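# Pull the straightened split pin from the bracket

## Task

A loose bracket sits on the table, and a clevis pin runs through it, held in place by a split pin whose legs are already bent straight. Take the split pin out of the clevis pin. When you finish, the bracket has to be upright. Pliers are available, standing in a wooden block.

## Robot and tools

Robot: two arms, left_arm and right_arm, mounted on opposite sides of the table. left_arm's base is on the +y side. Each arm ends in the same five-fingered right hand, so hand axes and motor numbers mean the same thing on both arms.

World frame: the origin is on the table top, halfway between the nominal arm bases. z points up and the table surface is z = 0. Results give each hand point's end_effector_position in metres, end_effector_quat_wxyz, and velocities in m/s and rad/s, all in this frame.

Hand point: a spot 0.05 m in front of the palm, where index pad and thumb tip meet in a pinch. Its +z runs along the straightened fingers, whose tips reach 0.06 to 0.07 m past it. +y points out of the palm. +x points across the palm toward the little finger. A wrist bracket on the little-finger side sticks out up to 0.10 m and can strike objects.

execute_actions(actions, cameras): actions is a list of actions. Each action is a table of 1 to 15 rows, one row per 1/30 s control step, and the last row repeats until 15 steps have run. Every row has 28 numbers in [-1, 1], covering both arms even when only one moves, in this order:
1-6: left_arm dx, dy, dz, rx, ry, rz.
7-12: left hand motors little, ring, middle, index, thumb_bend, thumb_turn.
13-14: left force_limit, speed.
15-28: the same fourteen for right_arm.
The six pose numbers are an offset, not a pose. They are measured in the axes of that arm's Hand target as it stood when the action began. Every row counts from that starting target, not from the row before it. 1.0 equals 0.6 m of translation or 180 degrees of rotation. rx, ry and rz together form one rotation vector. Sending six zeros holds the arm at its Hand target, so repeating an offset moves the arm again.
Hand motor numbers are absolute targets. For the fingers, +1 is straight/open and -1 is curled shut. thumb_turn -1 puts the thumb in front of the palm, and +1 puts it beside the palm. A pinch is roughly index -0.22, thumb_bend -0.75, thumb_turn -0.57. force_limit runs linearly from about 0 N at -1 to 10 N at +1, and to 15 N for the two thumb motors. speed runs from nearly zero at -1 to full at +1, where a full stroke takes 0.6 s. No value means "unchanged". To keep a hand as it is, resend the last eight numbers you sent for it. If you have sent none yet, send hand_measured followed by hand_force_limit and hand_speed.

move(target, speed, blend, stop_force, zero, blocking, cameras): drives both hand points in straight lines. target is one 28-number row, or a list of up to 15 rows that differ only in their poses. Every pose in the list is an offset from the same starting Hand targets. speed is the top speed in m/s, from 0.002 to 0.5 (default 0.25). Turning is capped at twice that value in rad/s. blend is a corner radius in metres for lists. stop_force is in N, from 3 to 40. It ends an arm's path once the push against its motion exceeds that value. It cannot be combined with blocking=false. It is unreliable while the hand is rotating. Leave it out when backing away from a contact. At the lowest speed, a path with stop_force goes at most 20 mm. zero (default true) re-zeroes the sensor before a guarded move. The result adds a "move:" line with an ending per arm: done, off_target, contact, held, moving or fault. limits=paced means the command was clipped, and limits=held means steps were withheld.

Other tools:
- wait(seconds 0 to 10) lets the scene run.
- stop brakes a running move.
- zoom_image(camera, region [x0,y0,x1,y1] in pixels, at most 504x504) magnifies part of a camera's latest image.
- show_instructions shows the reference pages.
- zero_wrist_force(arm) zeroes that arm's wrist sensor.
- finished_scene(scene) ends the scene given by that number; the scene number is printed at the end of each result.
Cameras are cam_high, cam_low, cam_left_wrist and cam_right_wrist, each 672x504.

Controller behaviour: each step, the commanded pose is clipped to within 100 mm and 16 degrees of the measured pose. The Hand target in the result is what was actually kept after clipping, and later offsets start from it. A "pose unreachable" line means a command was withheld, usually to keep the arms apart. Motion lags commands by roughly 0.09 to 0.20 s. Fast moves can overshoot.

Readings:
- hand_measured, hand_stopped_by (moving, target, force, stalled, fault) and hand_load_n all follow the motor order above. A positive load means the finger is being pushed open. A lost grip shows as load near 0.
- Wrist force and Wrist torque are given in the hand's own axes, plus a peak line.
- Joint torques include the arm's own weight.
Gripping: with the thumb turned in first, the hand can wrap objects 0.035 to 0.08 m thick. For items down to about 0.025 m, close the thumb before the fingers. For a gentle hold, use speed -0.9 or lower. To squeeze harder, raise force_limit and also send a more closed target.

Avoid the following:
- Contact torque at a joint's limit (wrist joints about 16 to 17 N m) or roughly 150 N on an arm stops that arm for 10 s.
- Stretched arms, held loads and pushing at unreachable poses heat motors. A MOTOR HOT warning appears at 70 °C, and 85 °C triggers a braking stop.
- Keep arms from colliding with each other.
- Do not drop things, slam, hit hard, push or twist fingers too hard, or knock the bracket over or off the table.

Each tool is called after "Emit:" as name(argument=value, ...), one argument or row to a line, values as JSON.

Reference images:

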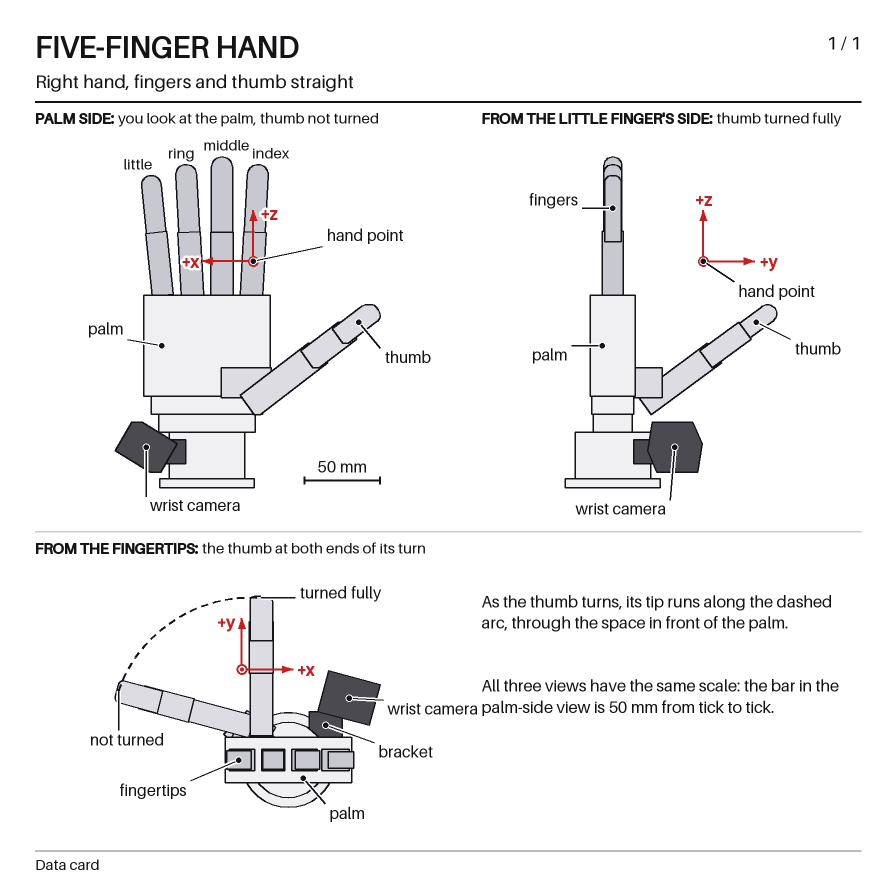

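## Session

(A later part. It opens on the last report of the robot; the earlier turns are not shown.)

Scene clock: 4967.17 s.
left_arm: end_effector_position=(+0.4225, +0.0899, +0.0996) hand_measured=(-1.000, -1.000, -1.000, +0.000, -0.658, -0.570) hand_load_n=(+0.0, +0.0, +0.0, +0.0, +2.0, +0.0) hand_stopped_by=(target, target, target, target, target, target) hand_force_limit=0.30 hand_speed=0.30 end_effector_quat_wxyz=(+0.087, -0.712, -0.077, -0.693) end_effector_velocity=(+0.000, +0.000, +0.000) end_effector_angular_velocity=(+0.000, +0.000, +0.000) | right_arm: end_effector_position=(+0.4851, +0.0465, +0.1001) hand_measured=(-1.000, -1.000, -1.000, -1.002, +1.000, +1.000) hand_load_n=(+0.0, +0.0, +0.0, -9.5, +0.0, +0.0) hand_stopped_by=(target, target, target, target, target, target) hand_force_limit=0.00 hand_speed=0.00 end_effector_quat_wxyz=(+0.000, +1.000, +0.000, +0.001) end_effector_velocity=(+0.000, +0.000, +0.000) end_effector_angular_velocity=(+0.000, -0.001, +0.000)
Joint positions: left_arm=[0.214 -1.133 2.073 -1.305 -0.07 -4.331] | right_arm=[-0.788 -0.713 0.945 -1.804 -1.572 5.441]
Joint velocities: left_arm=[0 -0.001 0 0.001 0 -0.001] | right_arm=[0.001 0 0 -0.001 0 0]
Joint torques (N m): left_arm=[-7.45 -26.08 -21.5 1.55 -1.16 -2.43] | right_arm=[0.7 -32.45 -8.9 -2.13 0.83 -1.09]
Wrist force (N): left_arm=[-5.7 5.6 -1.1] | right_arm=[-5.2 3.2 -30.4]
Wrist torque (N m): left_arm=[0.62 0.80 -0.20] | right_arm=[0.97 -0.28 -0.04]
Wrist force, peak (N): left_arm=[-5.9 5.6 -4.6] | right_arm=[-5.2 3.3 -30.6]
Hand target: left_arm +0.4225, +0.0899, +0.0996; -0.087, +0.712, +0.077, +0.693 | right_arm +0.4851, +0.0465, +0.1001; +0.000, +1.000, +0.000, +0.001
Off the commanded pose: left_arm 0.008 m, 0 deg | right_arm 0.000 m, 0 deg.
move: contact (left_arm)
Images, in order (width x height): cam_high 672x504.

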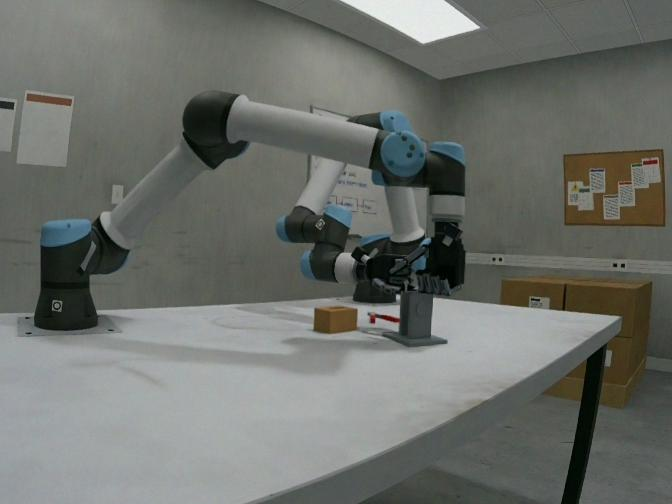

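Emit:
move(
  target=[0,0,0,0,0,0,-1,-1,-1,-0.6,-0.66,-0.57,1,-0.9,0,0,0,0,0,0,-1,-1,-1,-1,1,1,0,0],
  cameras=[],
)

Emit:
wait(
  seconds=4,
  cameras=["cam_high","cam_low"],
)

Emit:
zoom_image(
  camera="cam_high",
  region=[385, 260, 420, 295],
)

Emit:
zoom_image(
  camera="cam_low",
  region=[280, 190, 315, 225],
)

Scene clock: 4976.10 s.
left_arm: end_effector_position=(+0.4225, +0.0899, +0.0996) hand_measured=(-1.000, -1.000, -1.000, -0.206, -0.658, -0.570) hand_load_n=(+0.0, +0.0, +0.0, +9.5, +3.0, +0.0) hand_stopped_by=(target, target, target, force, target, target) hand_force_limit=1.00 hand_speed=-0.90 end_effector_quat_wxyz=(+0.087, -0.712, -0.077, -0.693) end_effector_velocity=(+0.000, +0.000, +0.000) end_effector_angular_velocity=(-0.001, +0.000, -0.001) | right_arm: end_effector_position=(+0.4851, +0.0465, +0.1001) hand_measured=(-1.000, -1.000, -1.000, -1.002, +1.000, +1.000) hand_load_n=(+0.0, +0.0, +0.0, -9.5, +0.0, +0.0) hand_stopped_by=(target, target, target, target, target, target) hand_force_limit=0.00 hand_speed=0.00 end_effector_quat_wxyz=(+0.000, +1.000, +0.000, +0.001) end_effector_velocity=(+0.000, +0.000, +0.000) end_effector_angular_velocity=(-0.001, +0.001, -0.001)
Joint positions: left_arm=[0.214 -1.133 2.073 -1.305 -0.07 -4.331] | right_arm=[-0.788 -0.713 0.945 -1.804 -1.572 5.441]
Joint velocities: left_arm=[0 0.001 0 -0.002 0.001 0] | right_arm=[-0.001 0 0 0.001 0 0.001]
Joint torques (N m): left_arm=[-6.02 -25.96 -19.51 1.35 -0.85 -2.32] | right_arm=[0.69 -32.83 -9.35 -2.05 0.89 -0.97]
Wrist force (N): left_arm=[-6.0 6.2 7.0] | right_arm=[-5.3 3.3 -30.4]
Wrist torque (N m): left_arm=[0.61 0.86 -0.21] | right_arm=[0.99 -0.26 -0.05]
Wrist force, peak (N): left_arm=[-6.2 5.9 7.8] | right_arm=[-5.2 3.5 -30.6]
Hand target: left_arm +0.4225, +0.0899, +0.0996; -0.087, +0.712, +0.077, +0.693 | right_arm +0.4851, +0.0465, +0.1001; +0.000, +1.000, +0.000, +0.001
Off the commanded pose: left_arm 0.000 m, 0 deg | right_arm 0.000 m, 0 deg.
move: done
No camera images: "cameras" was empty.

Scene clock: 4980.10 s.
left_arm: end_effector_position=(+0.4225, +0.0899, +0.0996) hand_measured=(-1.000, -1.000, -1.000, -0.206, -0.658, -0.570) hand_load_n=(+0.0, +0.0, -0.5, +9.5, +3.0, +0.0) hand_stopped_by=(target, target, target, force, target, target) hand_force_limit=1.00 hand_speed=-0.90 end_effector_quat_wxyz=(+0.087, -0.712, -0.077, -0.693) end_effector_velocity=(+0.000, +0.000, +0.001) end_effector_angular_velocity=(-0.003, -0.001, +0.000) | right_arm: end_effector_position=(+0.4851, +0.0465, +0.1001) hand_measured=(-1.000, -1.000, -1.000, -1.002, +1.000, +1.000) hand_load_n=(+0.0, +0.0, +0.0, -9.5, +0.0, +0.0) hand_stopped_by=(target, target, target, target, target, target) hand_force_limit=0.00 hand_speed=0.00 end_effector_quat_wxyz=(+0.000, +1.000, +0.000, +0.001) end_effector_velocity=(+0.000, +0.000, +0.001) end_effector_angular_velocity=(+0.000, +0.000, +0.002)
Joint positions: left_arm=[0.214 -1.133 2.073 -1.305 -0.07 -4.331] | right_arm=[-0.788 -0.713 0.945 -1.804 -1.572 5.441]
Joint velocities: left_arm=[0 -0.001 0 -0.002 0 0] | right_arm=[0 -0.001 0 0.001 0 -0.002]
Joint torques (N m): left_arm=[-6.7 -29.19 -19.59 1.36 1.72 -2.53] | right_arm=[0.77 -32.65 -9.52 -1.93 1 -0.97]
Wrist force (N): left_arm=[-5.8 5.7 7.3] | right_arm=[-5.0 3.3 -30.4]
Wrist torque (N m): left_arm=[0.52 0.80 -0.21] | right_arm=[0.98 -0.30 -0.03]
Wrist force, peak (N): left_arm=[-6.1 6.4 7.2] | right_arm=[-5.4 3.1 -30.7]
Hand target: left_arm +0.4225, +0.0899, +0.0996; -0.087, +0.712, +0.077, +0.693 | right_arm +0.4851, +0.0465, +0.1001; +0.000, +1.000, +0.000, +0.001
Off the commanded pose: left_arm 0.000 m, 0 deg | right_arm 0.000 m, 0 deg.
wait: 4.00 s; at rest by 0.17 s
Images, in order (width x height): cam_high 672x504, cam_low 672x504.

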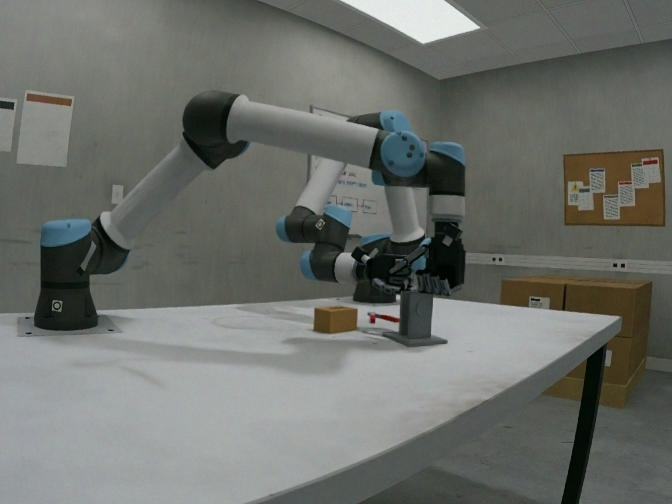

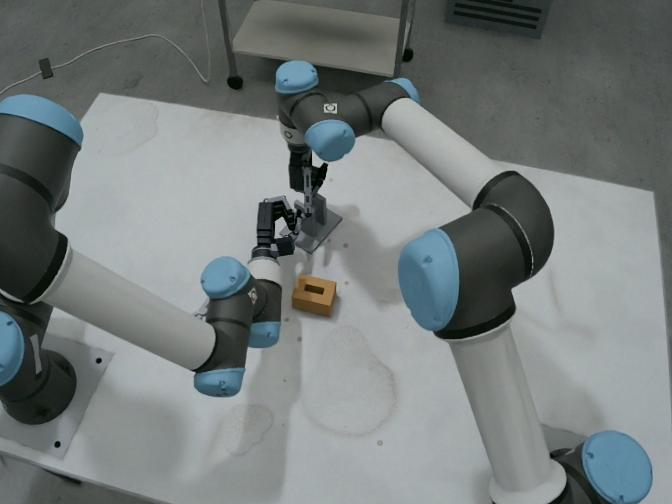

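Scaled by 14.400 from the camera's 672x504 image, which has a finer 960x720 frame.

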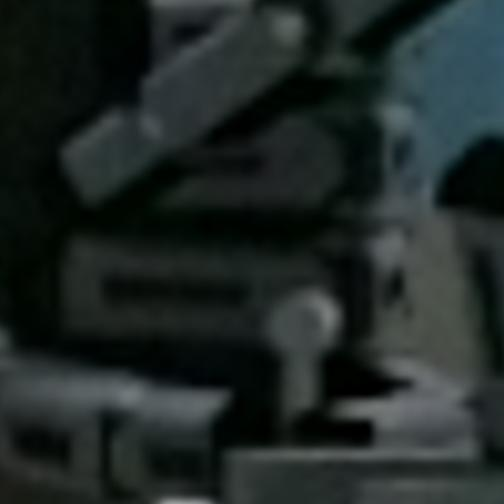

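Scaled by 14.400 from the camera's 672x504 image, which has a finer 960x720 frame.

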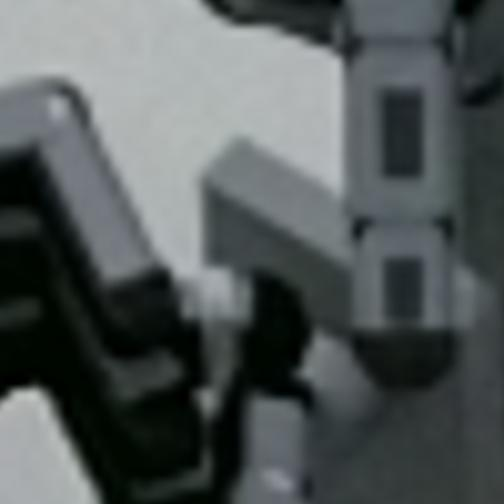

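Emit:
move(
  target=[0.02,0,0,0,0,0,-1,-1,-1,-0.6,-0.66,-0.57,1,-0.9,0,0,0,0,0,0,-1,-1,-1,-1,1,1,0,0],
  speed=0.01,
  stop_force=25,
  cameras=["cam_high","cam_low"],
)

Emit:
zoom_image(
  camera="cam_high",
  region=[385, 260, 420, 295],
)

Emit:
zoom_image(
  camera="cam_low",
  region=[280, 190, 315, 225],
)

Scene clock: 4989.43 s.
left_arm: end_effector_position=(+0.4229, +0.0898, +0.1116) hand_measured=(-1.000, -1.000, -1.000, -0.206, -0.656, -0.570) hand_load_n=(+0.0, +0.0, +0.0, +12.0, +6.0, +1.5) hand_stopped_by=(target, target, target, force, target, target) hand_force_limit=1.00 hand_speed=-0.90 end_effector_quat_wxyz=(+0.087, -0.712, -0.077, -0.693) end_effector_velocity=(+0.000, +0.000, +0.000) end_effector_angular_velocity=(+0.000, +0.000, +0.000) | right_arm: end_effector_position=(+0.4851, +0.0465, +0.1001) hand_measured=(-1.000, -1.000, -1.000, -1.002, +1.000, +1.000) hand_load_n=(+0.0, +0.0, +0.0, -9.5, +0.0, +0.0) hand_stopped_by=(target, target, target, target, target, target) hand_force_limit=0.00 hand_speed=0.00 end_effector_quat_wxyz=(+0.000, +1.000, +0.000, +0.001) end_effector_velocity=(+0.000, +0.000, +0.000) end_effector_angular_velocity=(+0.000, -0.001, +0.000)
Joint positions: left_arm=[0.215 -1.159 2.067 -1.277 -0.069 -4.327] | right_arm=[-0.788 -0.713 0.945 -1.804 -1.572 5.441]
Joint velocities: left_arm=[0 0 0 0.001 0 -0.001] | right_arm=[0 0 0 -0.001 -0.001 0]
Joint torques (N m): left_arm=[0.19 -33.76 -21.91 1.54 0 -2.8] | right_arm=[1.18 -32.38 -9.39 -1.74 0.96 -0.96]
Wrist force (N): left_arm=[-14.2 9.3 10.9] | right_arm=[-5.2 3.4 -30.4]
Wrist torque (N m): left_arm=[0.52 0.63 -0.20] | right_arm=[1.00 -0.27 -0.04]
Wrist force, peak (N): left_arm=[-14.1 9.6 11.3] | right_arm=[-5.1 3.2 -30.6]
Hand target: left_arm +0.4229, +0.0898, +0.1116; -0.087, +0.712, +0.077, +0.693 | right_arm +0.4851, +0.0465, +0.1001; +0.000, +1.000, +0.000, +0.001
Off the commanded pose: left_arm 0.000 m, 0 deg | right_arm 0.000 m, 0 deg.
move: done
Images, in order (width x height): cam_high 672x504, cam_low 672x504.

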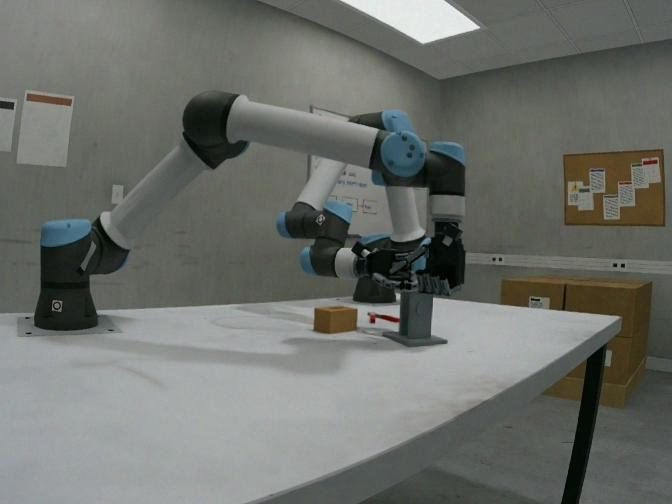

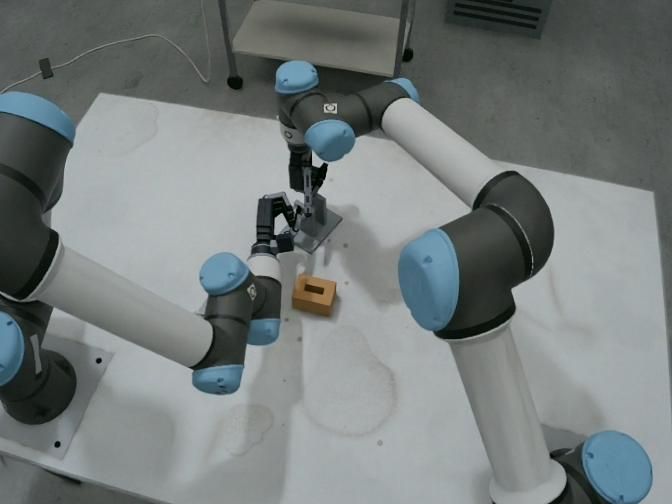

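Scaled by 14.400 from the camera's 672x504 image, which has a finer 960x720 frame.

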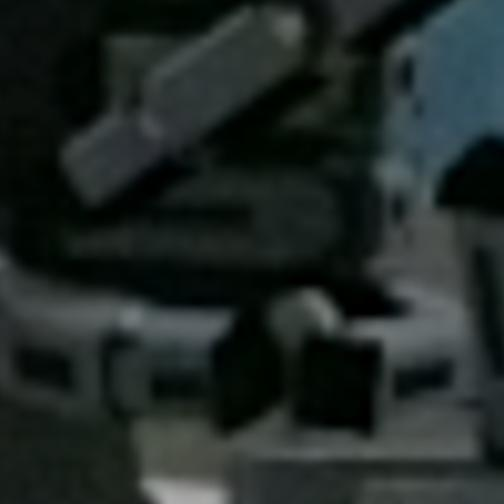

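Scaled by 14.400 from the camera's 672x504 image, which has a finer 960x720 frame.

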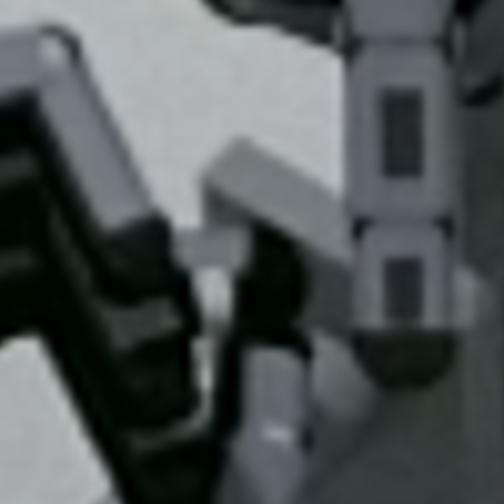

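Emit:
move(
  target=[0.02,0,0,0,0,0,-1,-1,-1,-0.6,-0.66,-0.57,1,-0.9,0,0,0,0,0,0,-1,-1,-1,-1,1,1,0,0],
  speed=0.008,
  stop_force=30,
  cameras=["cam_high","cam_low"],
)

Emit:
zoom_image(
  camera="cam_high",
  region=[385, 260, 420, 295],
)

Emit:
zoom_image(
  camera="cam_low",
  region=[280, 190, 315, 225],
)

Scene clock: 4996.83 s.
left_arm: end_effector_position=(+0.4232, +0.0896, +0.1237) hand_measured=(-1.000, -1.000, -1.000, -0.206, -0.660, -0.570) hand_load_n=(+0.0, -0.5, +0.0, +14.0, +0.5, -1.5) hand_stopped_by=(target, target, target, force, target, target) hand_force_limit=1.00 hand_speed=-0.90 end_effector_quat_wxyz=(+0.087, -0.712, -0.077, -0.693) end_effector_velocity=(+0.000, +0.000, +0.000) end_effector_angular_velocity=(+0.001, +0.000, +0.000) | right_arm: end_effector_position=(+0.4851, +0.0465, +0.1001) hand_measured=(-1.000, -1.000, -1.000, -1.002, +1.000, +1.000) hand_load_n=(+0.0, +0.0, +0.0, -9.5, +0.0, +0.0) hand_stopped_by=(target, target, target, target, target, target) hand_force_limit=0.00 hand_speed=0.00 end_effector_quat_wxyz=(+0.000, +1.000, +0.000, +0.001) end_effector_velocity=(-0.001, +0.000, +0.000) end_effector_angular_velocity=(-0.001, +0.001, +0.001)
Joint positions: left_arm=[0.215 -1.184 2.06 -1.249 -0.069 -4.323] | right_arm=[-0.788 -0.713 0.945 -1.804 -1.572 5.441]
Joint velocities: left_arm=[0 0 0 0.002 0 -0.001] | right_arm=[0.001 0 0 0.001 0 0]
Joint torques (N m): left_arm=[-4.39 -23.03 -18.61 2.05 0.36 -2.39] | right_arm=[1.11 -32.25 -10.07 -1.69 0.86 -0.79]
Wrist force (N): left_arm=[-2.1 7.3 17.9] | right_arm=[-6.5 2.6 -30.7]
Wrist torque (N m): left_arm=[0.44 0.95 -0.22] | right_arm=[1.02 -0.27 -0.08]
Wrist force, peak (N): left_arm=[-15.6 14.0 18.3] | right_arm=[-6.4 2.6 -30.9]
Hand target: left_arm +0.4232, +0.0896, +0.1236; -0.087, +0.712, +0.077, +0.693 | right_arm +0.4851, +0.0465, +0.1001; +0.000, +1.000, +0.000, +0.001
Off the commanded pose: left_arm 0.000 m, 0 deg | right_arm 0.000 m, 0 deg.
move: done
Images, in order (width x height): cam_high 672x504, cam_low 672x504.

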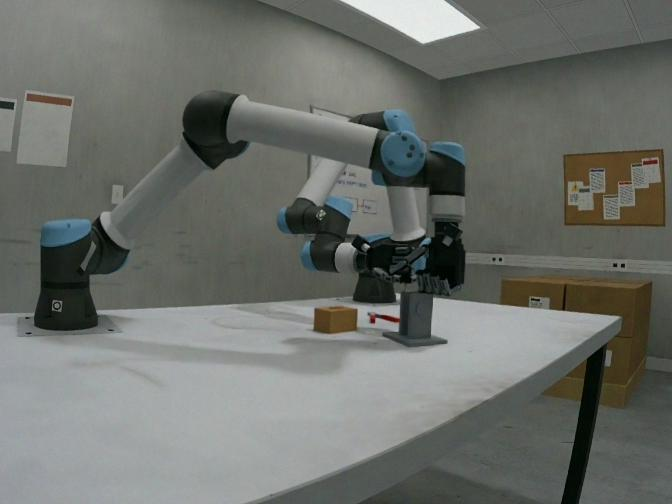

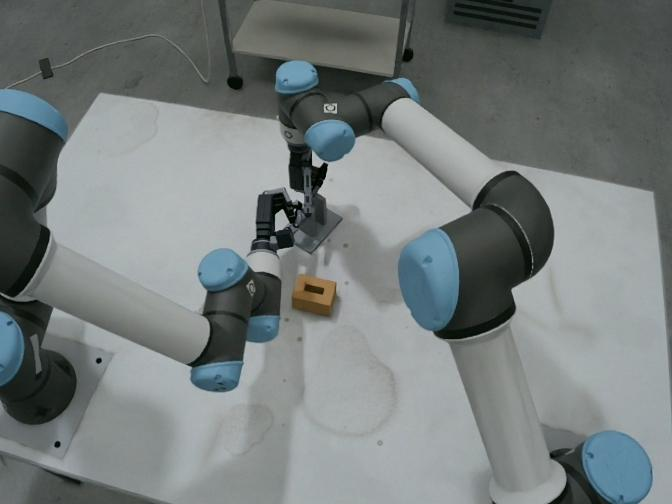

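Scaled by 14.400 from the camera's 672x504 image, which has a finer 960x720 frame.

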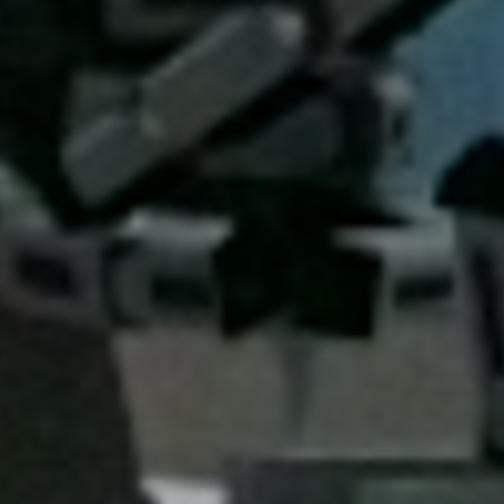

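Scaled by 14.400 from the camera's 672x504 image, which has a finer 960x720 frame.

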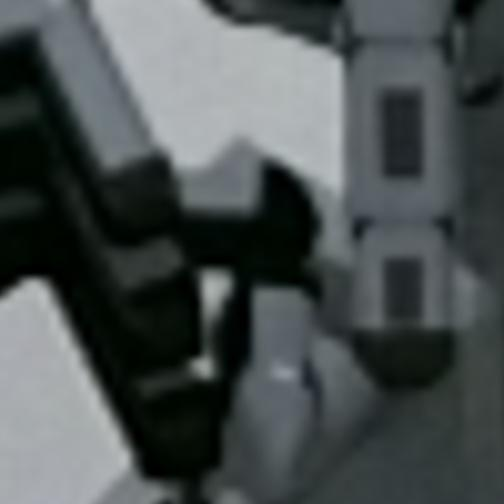

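Emit:
move(
  target=[0.015,0,0,0,0,0,-1,-1,-1,-0.6,-0.66,-0.57,1,-0.9,0,0,0,0,0,0,-1,-1,-1,-1,1,1,0,0],
  speed=0.008,
  stop_force=30,
  cameras=["cam_high","cam_low"],
)

Emit:
zoom_image(
  camera="cam_high",
  region=[385, 260, 420, 295],
)

Emit:
zoom_image(
  camera="cam_low",
  region=[280, 190, 315, 225],
)

Scene clock: 5004.90 s.
left_arm: end_effector_position=(+0.4235, +0.0895, +0.1327) hand_measured=(-1.000, -1.000, -1.000, -0.208, -0.660, -0.570) hand_load_n=(+0.0, +0.0, +0.0, +0.0, +0.0, +0.0) hand_stopped_by=(target, target, target, force, target, target) hand_force_limit=1.00 hand_speed=-0.90 end_effector_quat_wxyz=(+0.087, -0.712, -0.077, -0.693) end_effector_velocity=(+0.000, +0.000, +0.000) end_effector_angular_velocity=(+0.002, +0.000, -0.001) | right_arm: end_effector_position=(+0.4851, +0.0465, +0.1001) hand_measured=(-1.000, -1.000, -1.000, -1.002, +1.000, +1.000) hand_load_n=(+0.0, +0.0, +0.0, -9.5, -0.5, +0.0) hand_stopped_by=(target, target, target, target, target, target) hand_force_limit=0.00 hand_speed=0.00 end_effector_quat_wxyz=(+0.000, +1.000, +0.000, +0.001) end_effector_velocity=(+0.000, +0.000, +0.000) end_effector_angular_velocity=(-0.001, +0.001, -0.001)
Joint positions: left_arm=[0.216 -1.202 2.055 -1.228 -0.068 -4.321] | right_arm=[-0.788 -0.713 0.945 -1.804 -1.572 5.441]
Joint velocities: left_arm=[0 0.001 0 0.002 0.001 -0.001] | right_arm=[0 0 0 0.002 0 0.001]
Joint torques (N m): left_arm=[9.21 -29.39 -21.94 1.44 0.95 -2.61] | right_arm=[1.03 -31.86 -10.69 -1.44 0.11 -0.74]
Wrist force (N): left_arm=[-5.7 3.8 0.4] | right_arm=[-6.4 2.5 -30.7]
Wrist torque (N m): left_arm=[0.59 0.83 -0.21] | right_arm=[1.00 -0.30 -0.08]
Wrist force, peak (N): left_arm=[-1.7 7.6 18.4] | right_arm=[-6.6 2.3 -30.9]
Hand target: left_arm +0.4234, +0.0895, +0.1326; -0.087, +0.712, +0.077, +0.693 | right_arm +0.4851, +0.0465, +0.1001; +0.000, +1.000, +0.000, +0.001
Off the commanded pose: left_arm 0.000 m, 0 deg | right_arm 0.000 m, 0 deg.
move: done
Images, in order (width x height): cam_high 672x504, cam_low 672x504.

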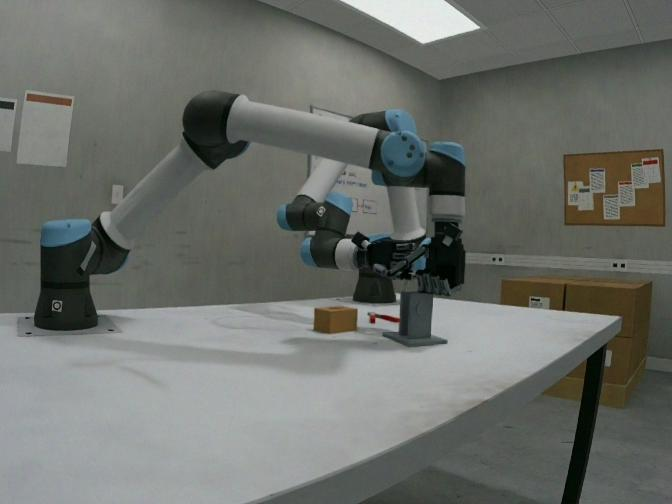

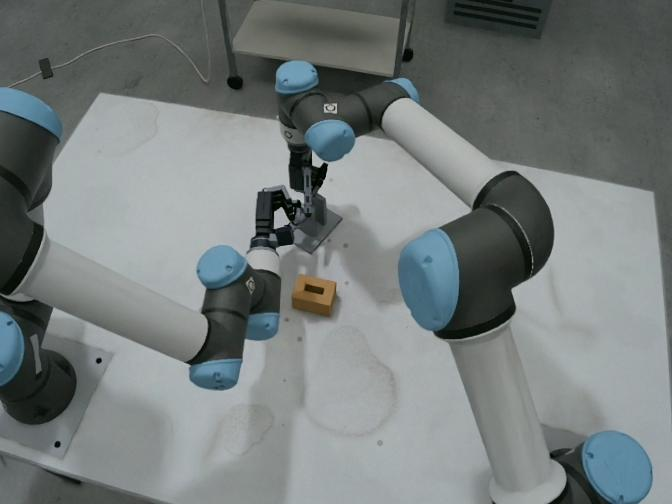

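Scaled by 14.400 from the camera's 672x504 image, which has a finer 960x720 frame.

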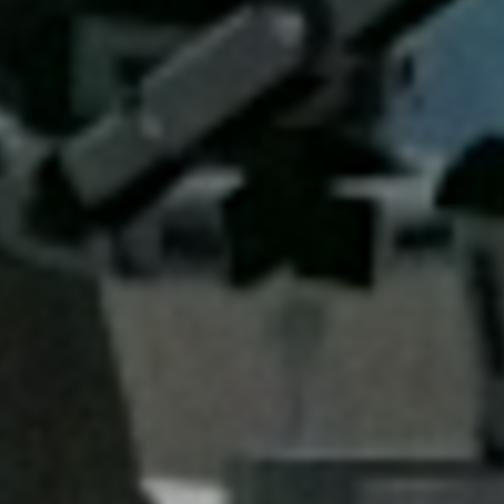

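Scaled by 14.400 from the camera's 672x504 image, which has a finer 960x720 frame.

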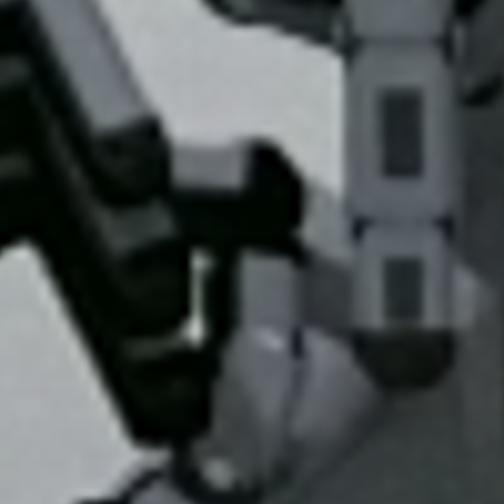

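Emit:
move(
  target=[
    [0.03,0,0,0,0,0,-1,-1,-1,0,-0.66,-0.57,1,0,0,0,0,0,0,0,-1,-1,-1,-1,1,1,0,0],
    [0.1,-0.2,0,0,0,0,-1,-1,-1,0,-0.66,-0.57,1,0,0,0,0,0,0,0,-1,-1,-1,-1,1,1,0,0],
  ],
  speed=0.1,
  cameras=["cam_high","cam_low"],
)

Emit:
zoom_image(
  camera="cam_high",
  region=[390, 270, 415, 295],
)

Emit:
zoom_image(
  camera="cam_low",
  region=[280, 195, 310, 225],
)

Scene clock: 5023.50 s.
left_arm: end_effector_position=(+0.3977, +0.2057, +0.1948) hand_measured=(-1.000, -1.000, -1.000, +0.000, -0.660, -0.570) hand_load_n=(+0.0, +0.0, +0.0, +0.0, +0.5, +0.0) hand_stopped_by=(target, target, target, target, target, target) hand_force_limit=1.00 hand_speed=0.00 end_effector_quat_wxyz=(+0.087, -0.712, -0.077, -0.692) end_effector_velocity=(+0.000, +0.000, +0.000) end_effector_angular_velocity=(+0.001, +0.000, +0.000) | right_arm: end_effector_position=(+0.4851, +0.0465, +0.1001) hand_measured=(-1.000, -1.000, -1.000, -1.002, +1.000, +1.000) hand_load_n=(+0.0, +0.0, +0.0, -10.0, +0.0, +0.0) hand_stopped_by=(target, target, target, target, target, target) hand_force_limit=0.00 hand_speed=0.00 end_effector_quat_wxyz=(+0.000, +1.000, +0.000, +0.001) end_effector_velocity=(+0.000, +0.000, +0.000) end_effector_angular_velocity=(-0.001, +0.001, +0.002)
Joint positions: left_arm=[0.198 -1.566 2.288 -1.03 -0.085 -4.388] | right_arm=[-0.788 -0.713 0.945 -1.804 -1.572 5.441]
Joint velocities: left_arm=[0 0.001 -0.001 0.003 0 -0.003] | right_arm=[0.001 0.001 0 0 0 -0.002]
Joint torques (N m): left_arm=[-8.31 -8.84 -24.61 1.56 -0.89 -2.48] | right_arm=[1.11 -31.67 -10.77 -1.25 -0.6 -0.68]
Wrist force (N): left_arm=[-5.5 3.7 0.1] | right_arm=[-6.3 2.6 -30.7]
Wrist torque (N m): left_arm=[0.61 0.80 -0.21] | right_arm=[1.01 -0.31 -0.06]
Wrist force, peak (N): left_arm=[-6.3 4.2 0.1] | right_arm=[-6.4 2.6 -30.9]
Hand target: left_arm +0.3976, +0.2057, +0.1948; -0.087, +0.712, +0.077, +0.693 | right_arm +0.4851, +0.0465, +0.1001; +0.000, +1.000, +0.000, +0.001
Off the commanded pose: left_arm 0.000 m, 0 deg | right_arm 0.000 m, 0 deg.
move: done
Images, in order (width x height): cam_high 672x504, cam_low 672x504.

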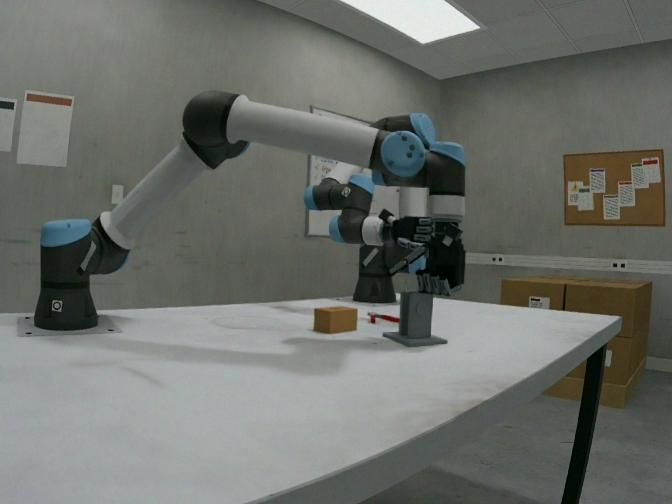

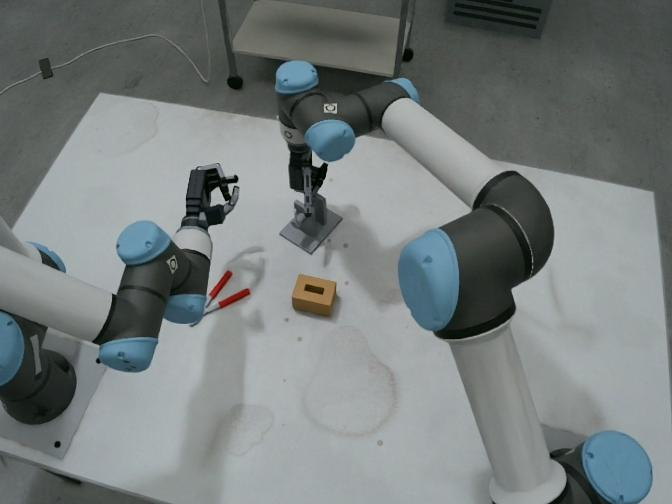

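Scaled by 20.160 from the camera's 672x504 image, which has a finer 960x720 frame.

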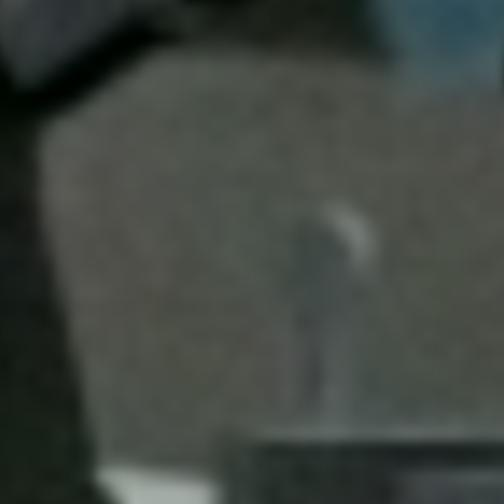

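Scaled by 16.800 from the camera's 672x504 image, which has a finer 960x720 frame.

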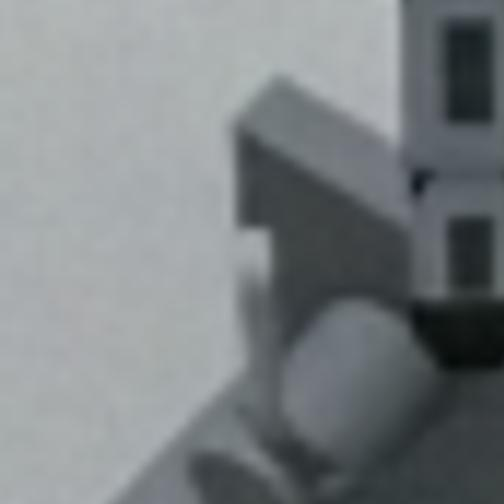

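Emit:
move(
  target=[
    [0.06,-0.08,-0.06,0,0,0.5,-1,-1,1,1,1,1,0.3,0.3,0,0,0,0,0,0,-1,-1,-1,-1,1,1,0,0],
  ],
  cameras=[],
)

Emit:
move(
  target=[
    [0,0,0,0,0.514,0,-1,-1,1,1,1,1,0.3,0.3,0,0,0,0,0,0,-1,-1,-1,-1,1,1,0,0],
  ],
  cameras=["cam_low"],
)

Scene clock: 5078.83 s.
left_arm: end_effector_position=(+0.3524, +0.2437, +0.2326) hand_measured=(-1.000, -1.000, +1.000, +1.000, +1.000, +1.000) hand_load_n=(+0.0, +0.0, +0.0, +0.0, +0.0, +0.0) hand_stopped_by=(target, target, target, target, target, target) hand_force_limit=0.30 hand_speed=0.30 end_effector_quat_wxyz=(+0.552, -0.557, +0.449, -0.429) end_effector_velocity=(+0.000, +0.000, +0.000) end_effector_angular_velocity=(+0.001, +0.001, +0.000) | right_arm: end_effector_position=(+0.4851, +0.0465, +0.1001) hand_measured=(-1.000, -1.000, -1.000, -1.002, +1.000, +1.000) hand_load_n=(+0.0, +0.0, +0.0, -9.5, +0.0, +0.0) hand_stopped_by=(target, target, target, target, target, target) hand_force_limit=0.00 hand_speed=0.00 end_effector_quat_wxyz=(+0.000, +1.000, +0.000, +0.001) end_effector_velocity=(+0.001, +0.000, +0.000) end_effector_angular_velocity=(+0.001, -0.001, -0.001)
Joint positions: left_arm=[0.114 -1.556 2.063 -0.651 -0.167 -2.983] | right_arm=[-0.788 -0.713 0.945 -1.804 -1.572 5.441]
Joint velocities: left_arm=[0 -0.001 0.001 -0.002 0 0.003] | right_arm=[-0.001 0 0 -0.002 0 0]
Joint torques (N m): left_arm=[12.46 -28.36 -8.98 -3.15 1.64 3.04] | right_arm=[1.25 -31.3 -11.07 -1.08 -1.61 -0.7]
Wrist force (N): left_arm=[-4.9 4.1 -0.2] | right_arm=[-6.4 2.5 -30.8]
Wrist torque (N m): left_arm=[0.64 0.68 -0.14] | right_arm=[1.00 -0.28 -0.07]
Wrist force, peak (N): left_arm=[-5.8 4.4 0.6] | right_arm=[-6.5 2.6 -30.9]
Hand target: left_arm +0.3525, +0.2438, +0.2326; +0.551, -0.558, +0.449, -0.428 | right_arm +0.4851, +0.0465, +0.1001; +0.000, +1.000, +0.000, +0.001
Off the commanded pose: left_arm 0.000 m, 0 deg | right_arm 0.000 m, 0 deg.
move: done
No camera images: "cameras" was empty.

Scene clock: 5082.90 s.
left_arm: end_effector_position=(+0.3532, +0.2438, +0.2329) hand_measured=(-1.000, -1.000, +1.000, +1.000, +1.000, +1.000) hand_load_n=(-0.5, +0.0, +0.0, +0.0, +0.0, +0.0) hand_stopped_by=(target, target, target, target, target, target) hand_force_limit=0.30 hand_speed=0.30 end_effector_quat_wxyz=(+0.058, -0.076, +0.709, -0.699) end_effector_velocity=(+0.000, +0.000, +0.000) end_effector_angular_velocity=(+0.000, +0.000, -0.002) | right_arm: end_effector_position=(+0.4851, +0.0465, +0.1001) hand_measured=(-1.000, -1.000, -1.000, -1.002, +1.000, +1.000) hand_load_n=(+0.0, +0.5, +0.0, -10.0, -0.5, +0.0) hand_stopped_by=(target, target, target, target, target, target) hand_force_limit=0.00 hand_speed=0.00 end_effector_quat_wxyz=(+0.000, +1.000, +0.000, +0.001) end_effector_velocity=(+0.000, +0.000, +0.000) end_effector_angular_velocity=(+0.000, +0.001, -0.001)
Joint positions: left_arm=[1.104 -1.697 2.192 -0.47 2.439 -3.146] | right_arm=[-0.788 -0.713 0.945 -1.804 -1.572 5.441]
Joint velocities: left_arm=[0.001 0 -0.001 0 0.003 0] | right_arm=[0 0.001 0 0 0 0]
Joint torques (N m): left_arm=[10.46 -5.3 -29.22 -3.54 1.31 -2.58] | right_arm=[1.82 -31.86 -11.48 -1.03 -2.16 -0.64]
Wrist force (N): left_arm=[-5.2 4.6 0.3] | right_arm=[-6.2 2.7 -30.7]
Wrist torque (N m): left_arm=[0.71 0.73 -0.20] | right_arm=[1.04 -0.31 -0.06]
Wrist force, peak (N): left_arm=[-6.1 4.2 -0.3] | right_arm=[-6.5 2.5 -30.9]
Hand target: left_arm +0.3532, +0.2438, +0.2329; +0.058, -0.076, +0.709, -0.699 | right_arm +0.4851, +0.0465, +0.1001; +0.000, +1.000, +0.000, +0.001
Off the commanded pose: left_arm 0.001 m, 0 deg | right_arm 0.000 m, 0 deg.
move: done
Images, in order (width x height): cam_low 672x504.

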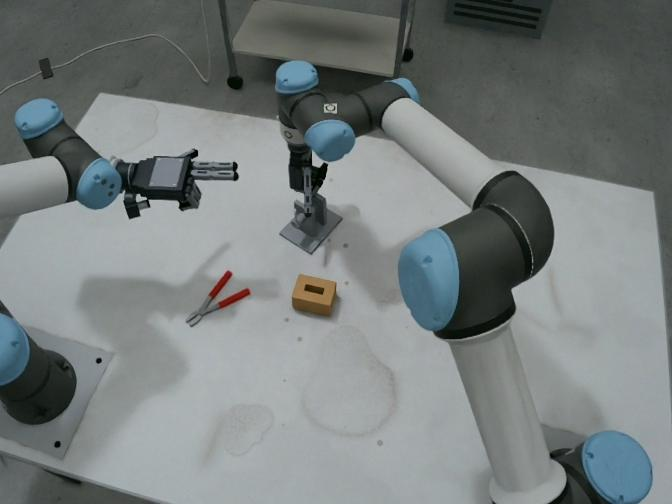

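Emit:
move(
  target=[
    [-0.0783,0,0.0593,0,0,0,-1,-1,1,1,1,1,0.3,0.3,0,0,0,0,0,0,-1,-1,-1,-1,1,1,0,0],
    [-0.0783,0.3133,0.0593,0,0,0,-1,-1,1,1,1,1,0.3,0.3,0,0,0,0,0,0,-1,-1,-1,-1,1,1,0,0],
  ],
  speed=0.15,
  cameras=["cam_low"],
)

Emit:
zoom_image(
  camera="cam_low",
  region=[260, 185, 310, 235],
)

Scene clock: 5091.13 s.
left_arm: end_effector_position=(+0.4009, +0.2198, +0.0430) hand_measured=(-1.000, -1.000, +1.000, +1.000, +1.000, +1.000) hand_load_n=(+0.0, +0.0, +0.0, +0.0, +0.0, -0.5) hand_stopped_by=(target, target, target, target, target, target) hand_force_limit=0.30 hand_speed=0.30 end_effector_quat_wxyz=(+0.058, -0.076, +0.709, -0.699) end_effector_velocity=(+0.000, +0.000, -0.001) end_effector_angular_velocity=(-0.001, -0.001, +0.001) | right_arm: end_effector_position=(+0.4851, +0.0465, +0.1001) hand_measured=(-1.000, -1.000, -1.000, -1.002, +1.000, +1.000) hand_load_n=(+0.0, +0.5, +0.0, -9.5, +0.0, +0.0) hand_stopped_by=(target, target, target, target, target, target) hand_force_limit=0.00 hand_speed=0.00 end_effector_quat_wxyz=(+0.000, +1.000, +0.000, +0.001) end_effector_velocity=(+0.000, +0.000, +0.000) end_effector_angular_velocity=(-0.001, +0.001, +0.001)
Joint positions: left_arm=[1.111 -1.176 2.262 -1.06 2.447 -3.146] | right_arm=[-0.788 -0.713 0.945 -1.804 -1.572 5.441]
Joint velocities: left_arm=[0 0.002 0.001 -0.004 -0.001 -0.001] | right_arm=[0 0 0 0.002 0 -0.001]
Joint torques (N m): left_arm=[8.09 -22.2 -1.63 -3.86 -0.7 -2.67] | right_arm=[1.33 -31.01 -11.57 -0.76 -2.95 -0.61]
Wrist force (N): left_arm=[-5.3 4.6 -0.4] | right_arm=[-6.4 2.5 -30.7]
Wrist torque (N m): left_arm=[0.75 0.76 -0.20] | right_arm=[1.00 -0.29 -0.07]
Wrist force, peak (N): left_arm=[-6.1 4.5 0.2] | right_arm=[-6.4 2.5 -31.0]
Hand target: left_arm +0.4010, +0.2198, +0.0429; +0.058, -0.076, +0.709, -0.699 | right_arm +0.4851, +0.0465, +0.1001; +0.000, +1.000, +0.000, +0.001
Off the commanded pose: left_arm 0.000 m, 0 deg | right_arm 0.000 m, 0 deg.
move: done
Images, in order (width x height): cam_low 672x504.

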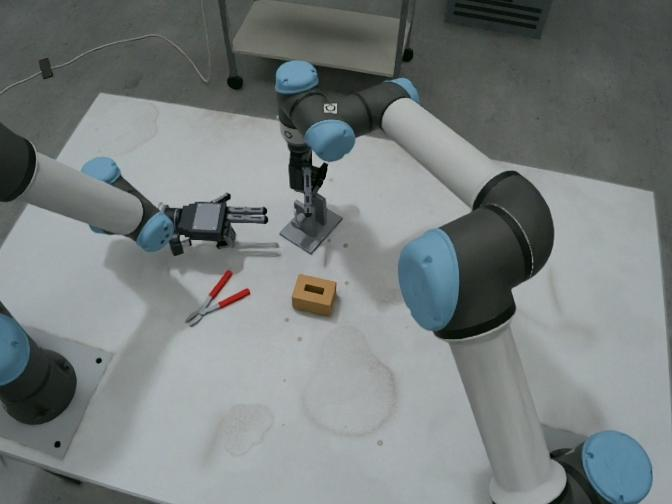

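Scaled by 10.080 from the camera's 672x504 image, which has a finer 960x720 frame.

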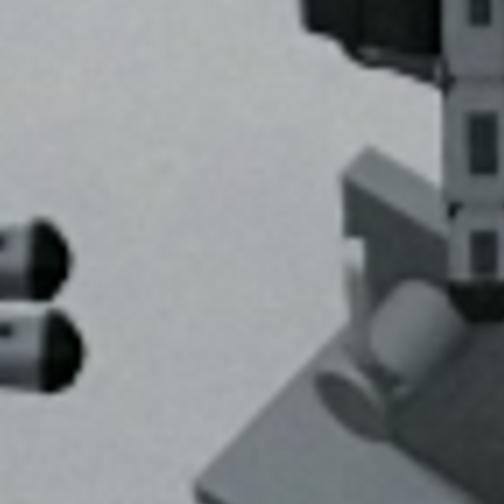

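Emit:
move(
  target=[-0.005,0,0.1196,0,0,0,-1,-1,1,1,1,1,0.3,0.3,0,0,0,0,0,0,-1,-1,-1,-1,1,1,0,0],
  speed=0.04,
  stop_force=4,
  cameras=["cam_high","cam_low"],
)

Emit:
zoom_image(
  camera="cam_low",
  region=[280, 195, 310, 225],
)

Emit:
zoom_image(
  camera="cam_high",
  region=[385, 260, 420, 295],
)

Scene clock: 5098.77 s.
left_arm: end_effector_position=(+0.4172, +0.1498, +0.0417) hand_measured=(-1.000, -1.000, +1.000, +1.000, +1.000, +1.000) hand_load_n=(+0.0, +0.0, +0.0, +0.0, +0.0, -0.5) hand_stopped_by=(target, target, target, target, target, target) hand_force_limit=0.30 hand_speed=0.30 end_effector_quat_wxyz=(+0.058, -0.076, +0.709, -0.699) end_effector_velocity=(+0.000, +0.000, +0.000) end_effector_angular_velocity=(+0.001, +0.001, +0.000) | right_arm: end_effector_position=(+0.4851, +0.0465, +0.1001) hand_measured=(-1.000, -1.000, -1.000, -1.002, +1.000, +1.000) hand_load_n=(+0.0, +0.0, +0.0, -10.0, +0.0, +0.0) hand_stopped_by=(target, target, target, target, target, target) hand_force_limit=0.00 hand_speed=0.00 end_effector_quat_wxyz=(+0.000, +1.000, +0.000, +0.001) end_effector_velocity=(+0.000, +0.000, +0.000) end_effector_angular_velocity=(+0.000, +0.001, +0.000)
Joint positions: left_arm=[0.973 -1.125 2.173 -1.025 2.308 -3.151] | right_arm=[-0.788 -0.713 0.945 -1.804 -1.572 5.441]
Joint velocities: left_arm=[0 0 0 0.001 0 0] | right_arm=[0 0 0 0.001 0 0]
Joint torques (N m): left_arm=[-9.52 -24.11 -19.41 1.15 -1.15 -2.48] | right_arm=[1.58 -31.04 -12.18 -0.58 -3.26 -0.62]
Wrist force (N): left_arm=[-5.6 4.6 0.2] | right_arm=[-6.6 2.3 -30.6]
Wrist torque (N m): left_arm=[0.73 0.77 -0.20] | right_arm=[0.97 -0.27 -0.09]
Wrist force, peak (N): left_arm=[-6.0 4.7 0.3] | right_arm=[-6.6 2.3 -30.9]
Hand target: left_arm +0.4172, +0.1498, +0.0417; +0.058, -0.076, +0.709, -0.699 | right_arm +0.4851, +0.0465, +0.1001; +0.000, +1.000, +0.000, +0.001
Off the commanded pose: left_arm 0.000 m, 0 deg | right_arm 0.000 m, 0 deg.
move: done
Images, in order (width x height): cam_high 672x504, cam_low 672x504.

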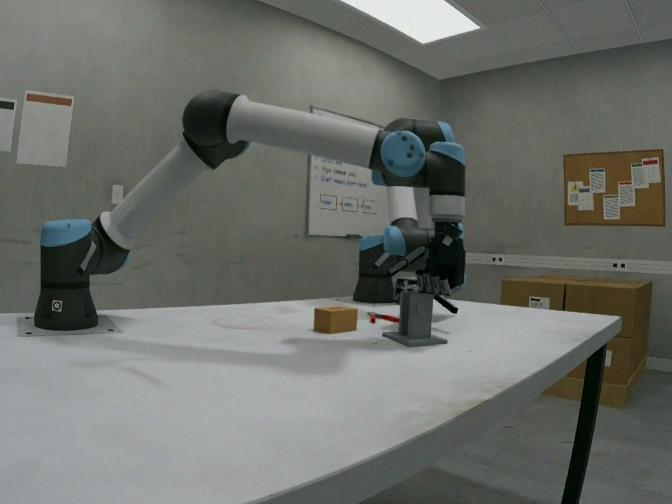

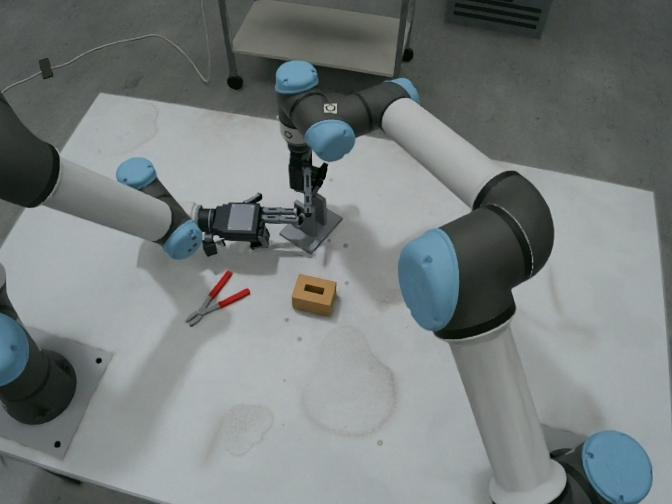

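Scaled by 16.800 from the camera's 672x504 image, which has a finer 960x720 frame.

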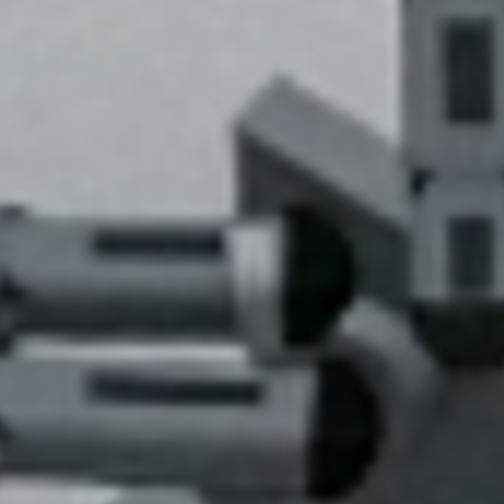

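Scaled by 14.400 from the camera's 672x504 image, which has a finer 960x720 frame.

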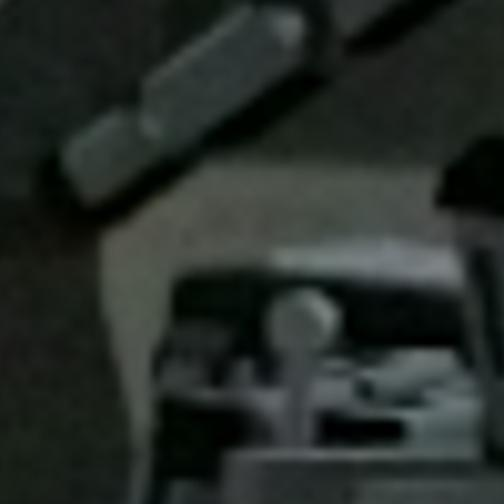

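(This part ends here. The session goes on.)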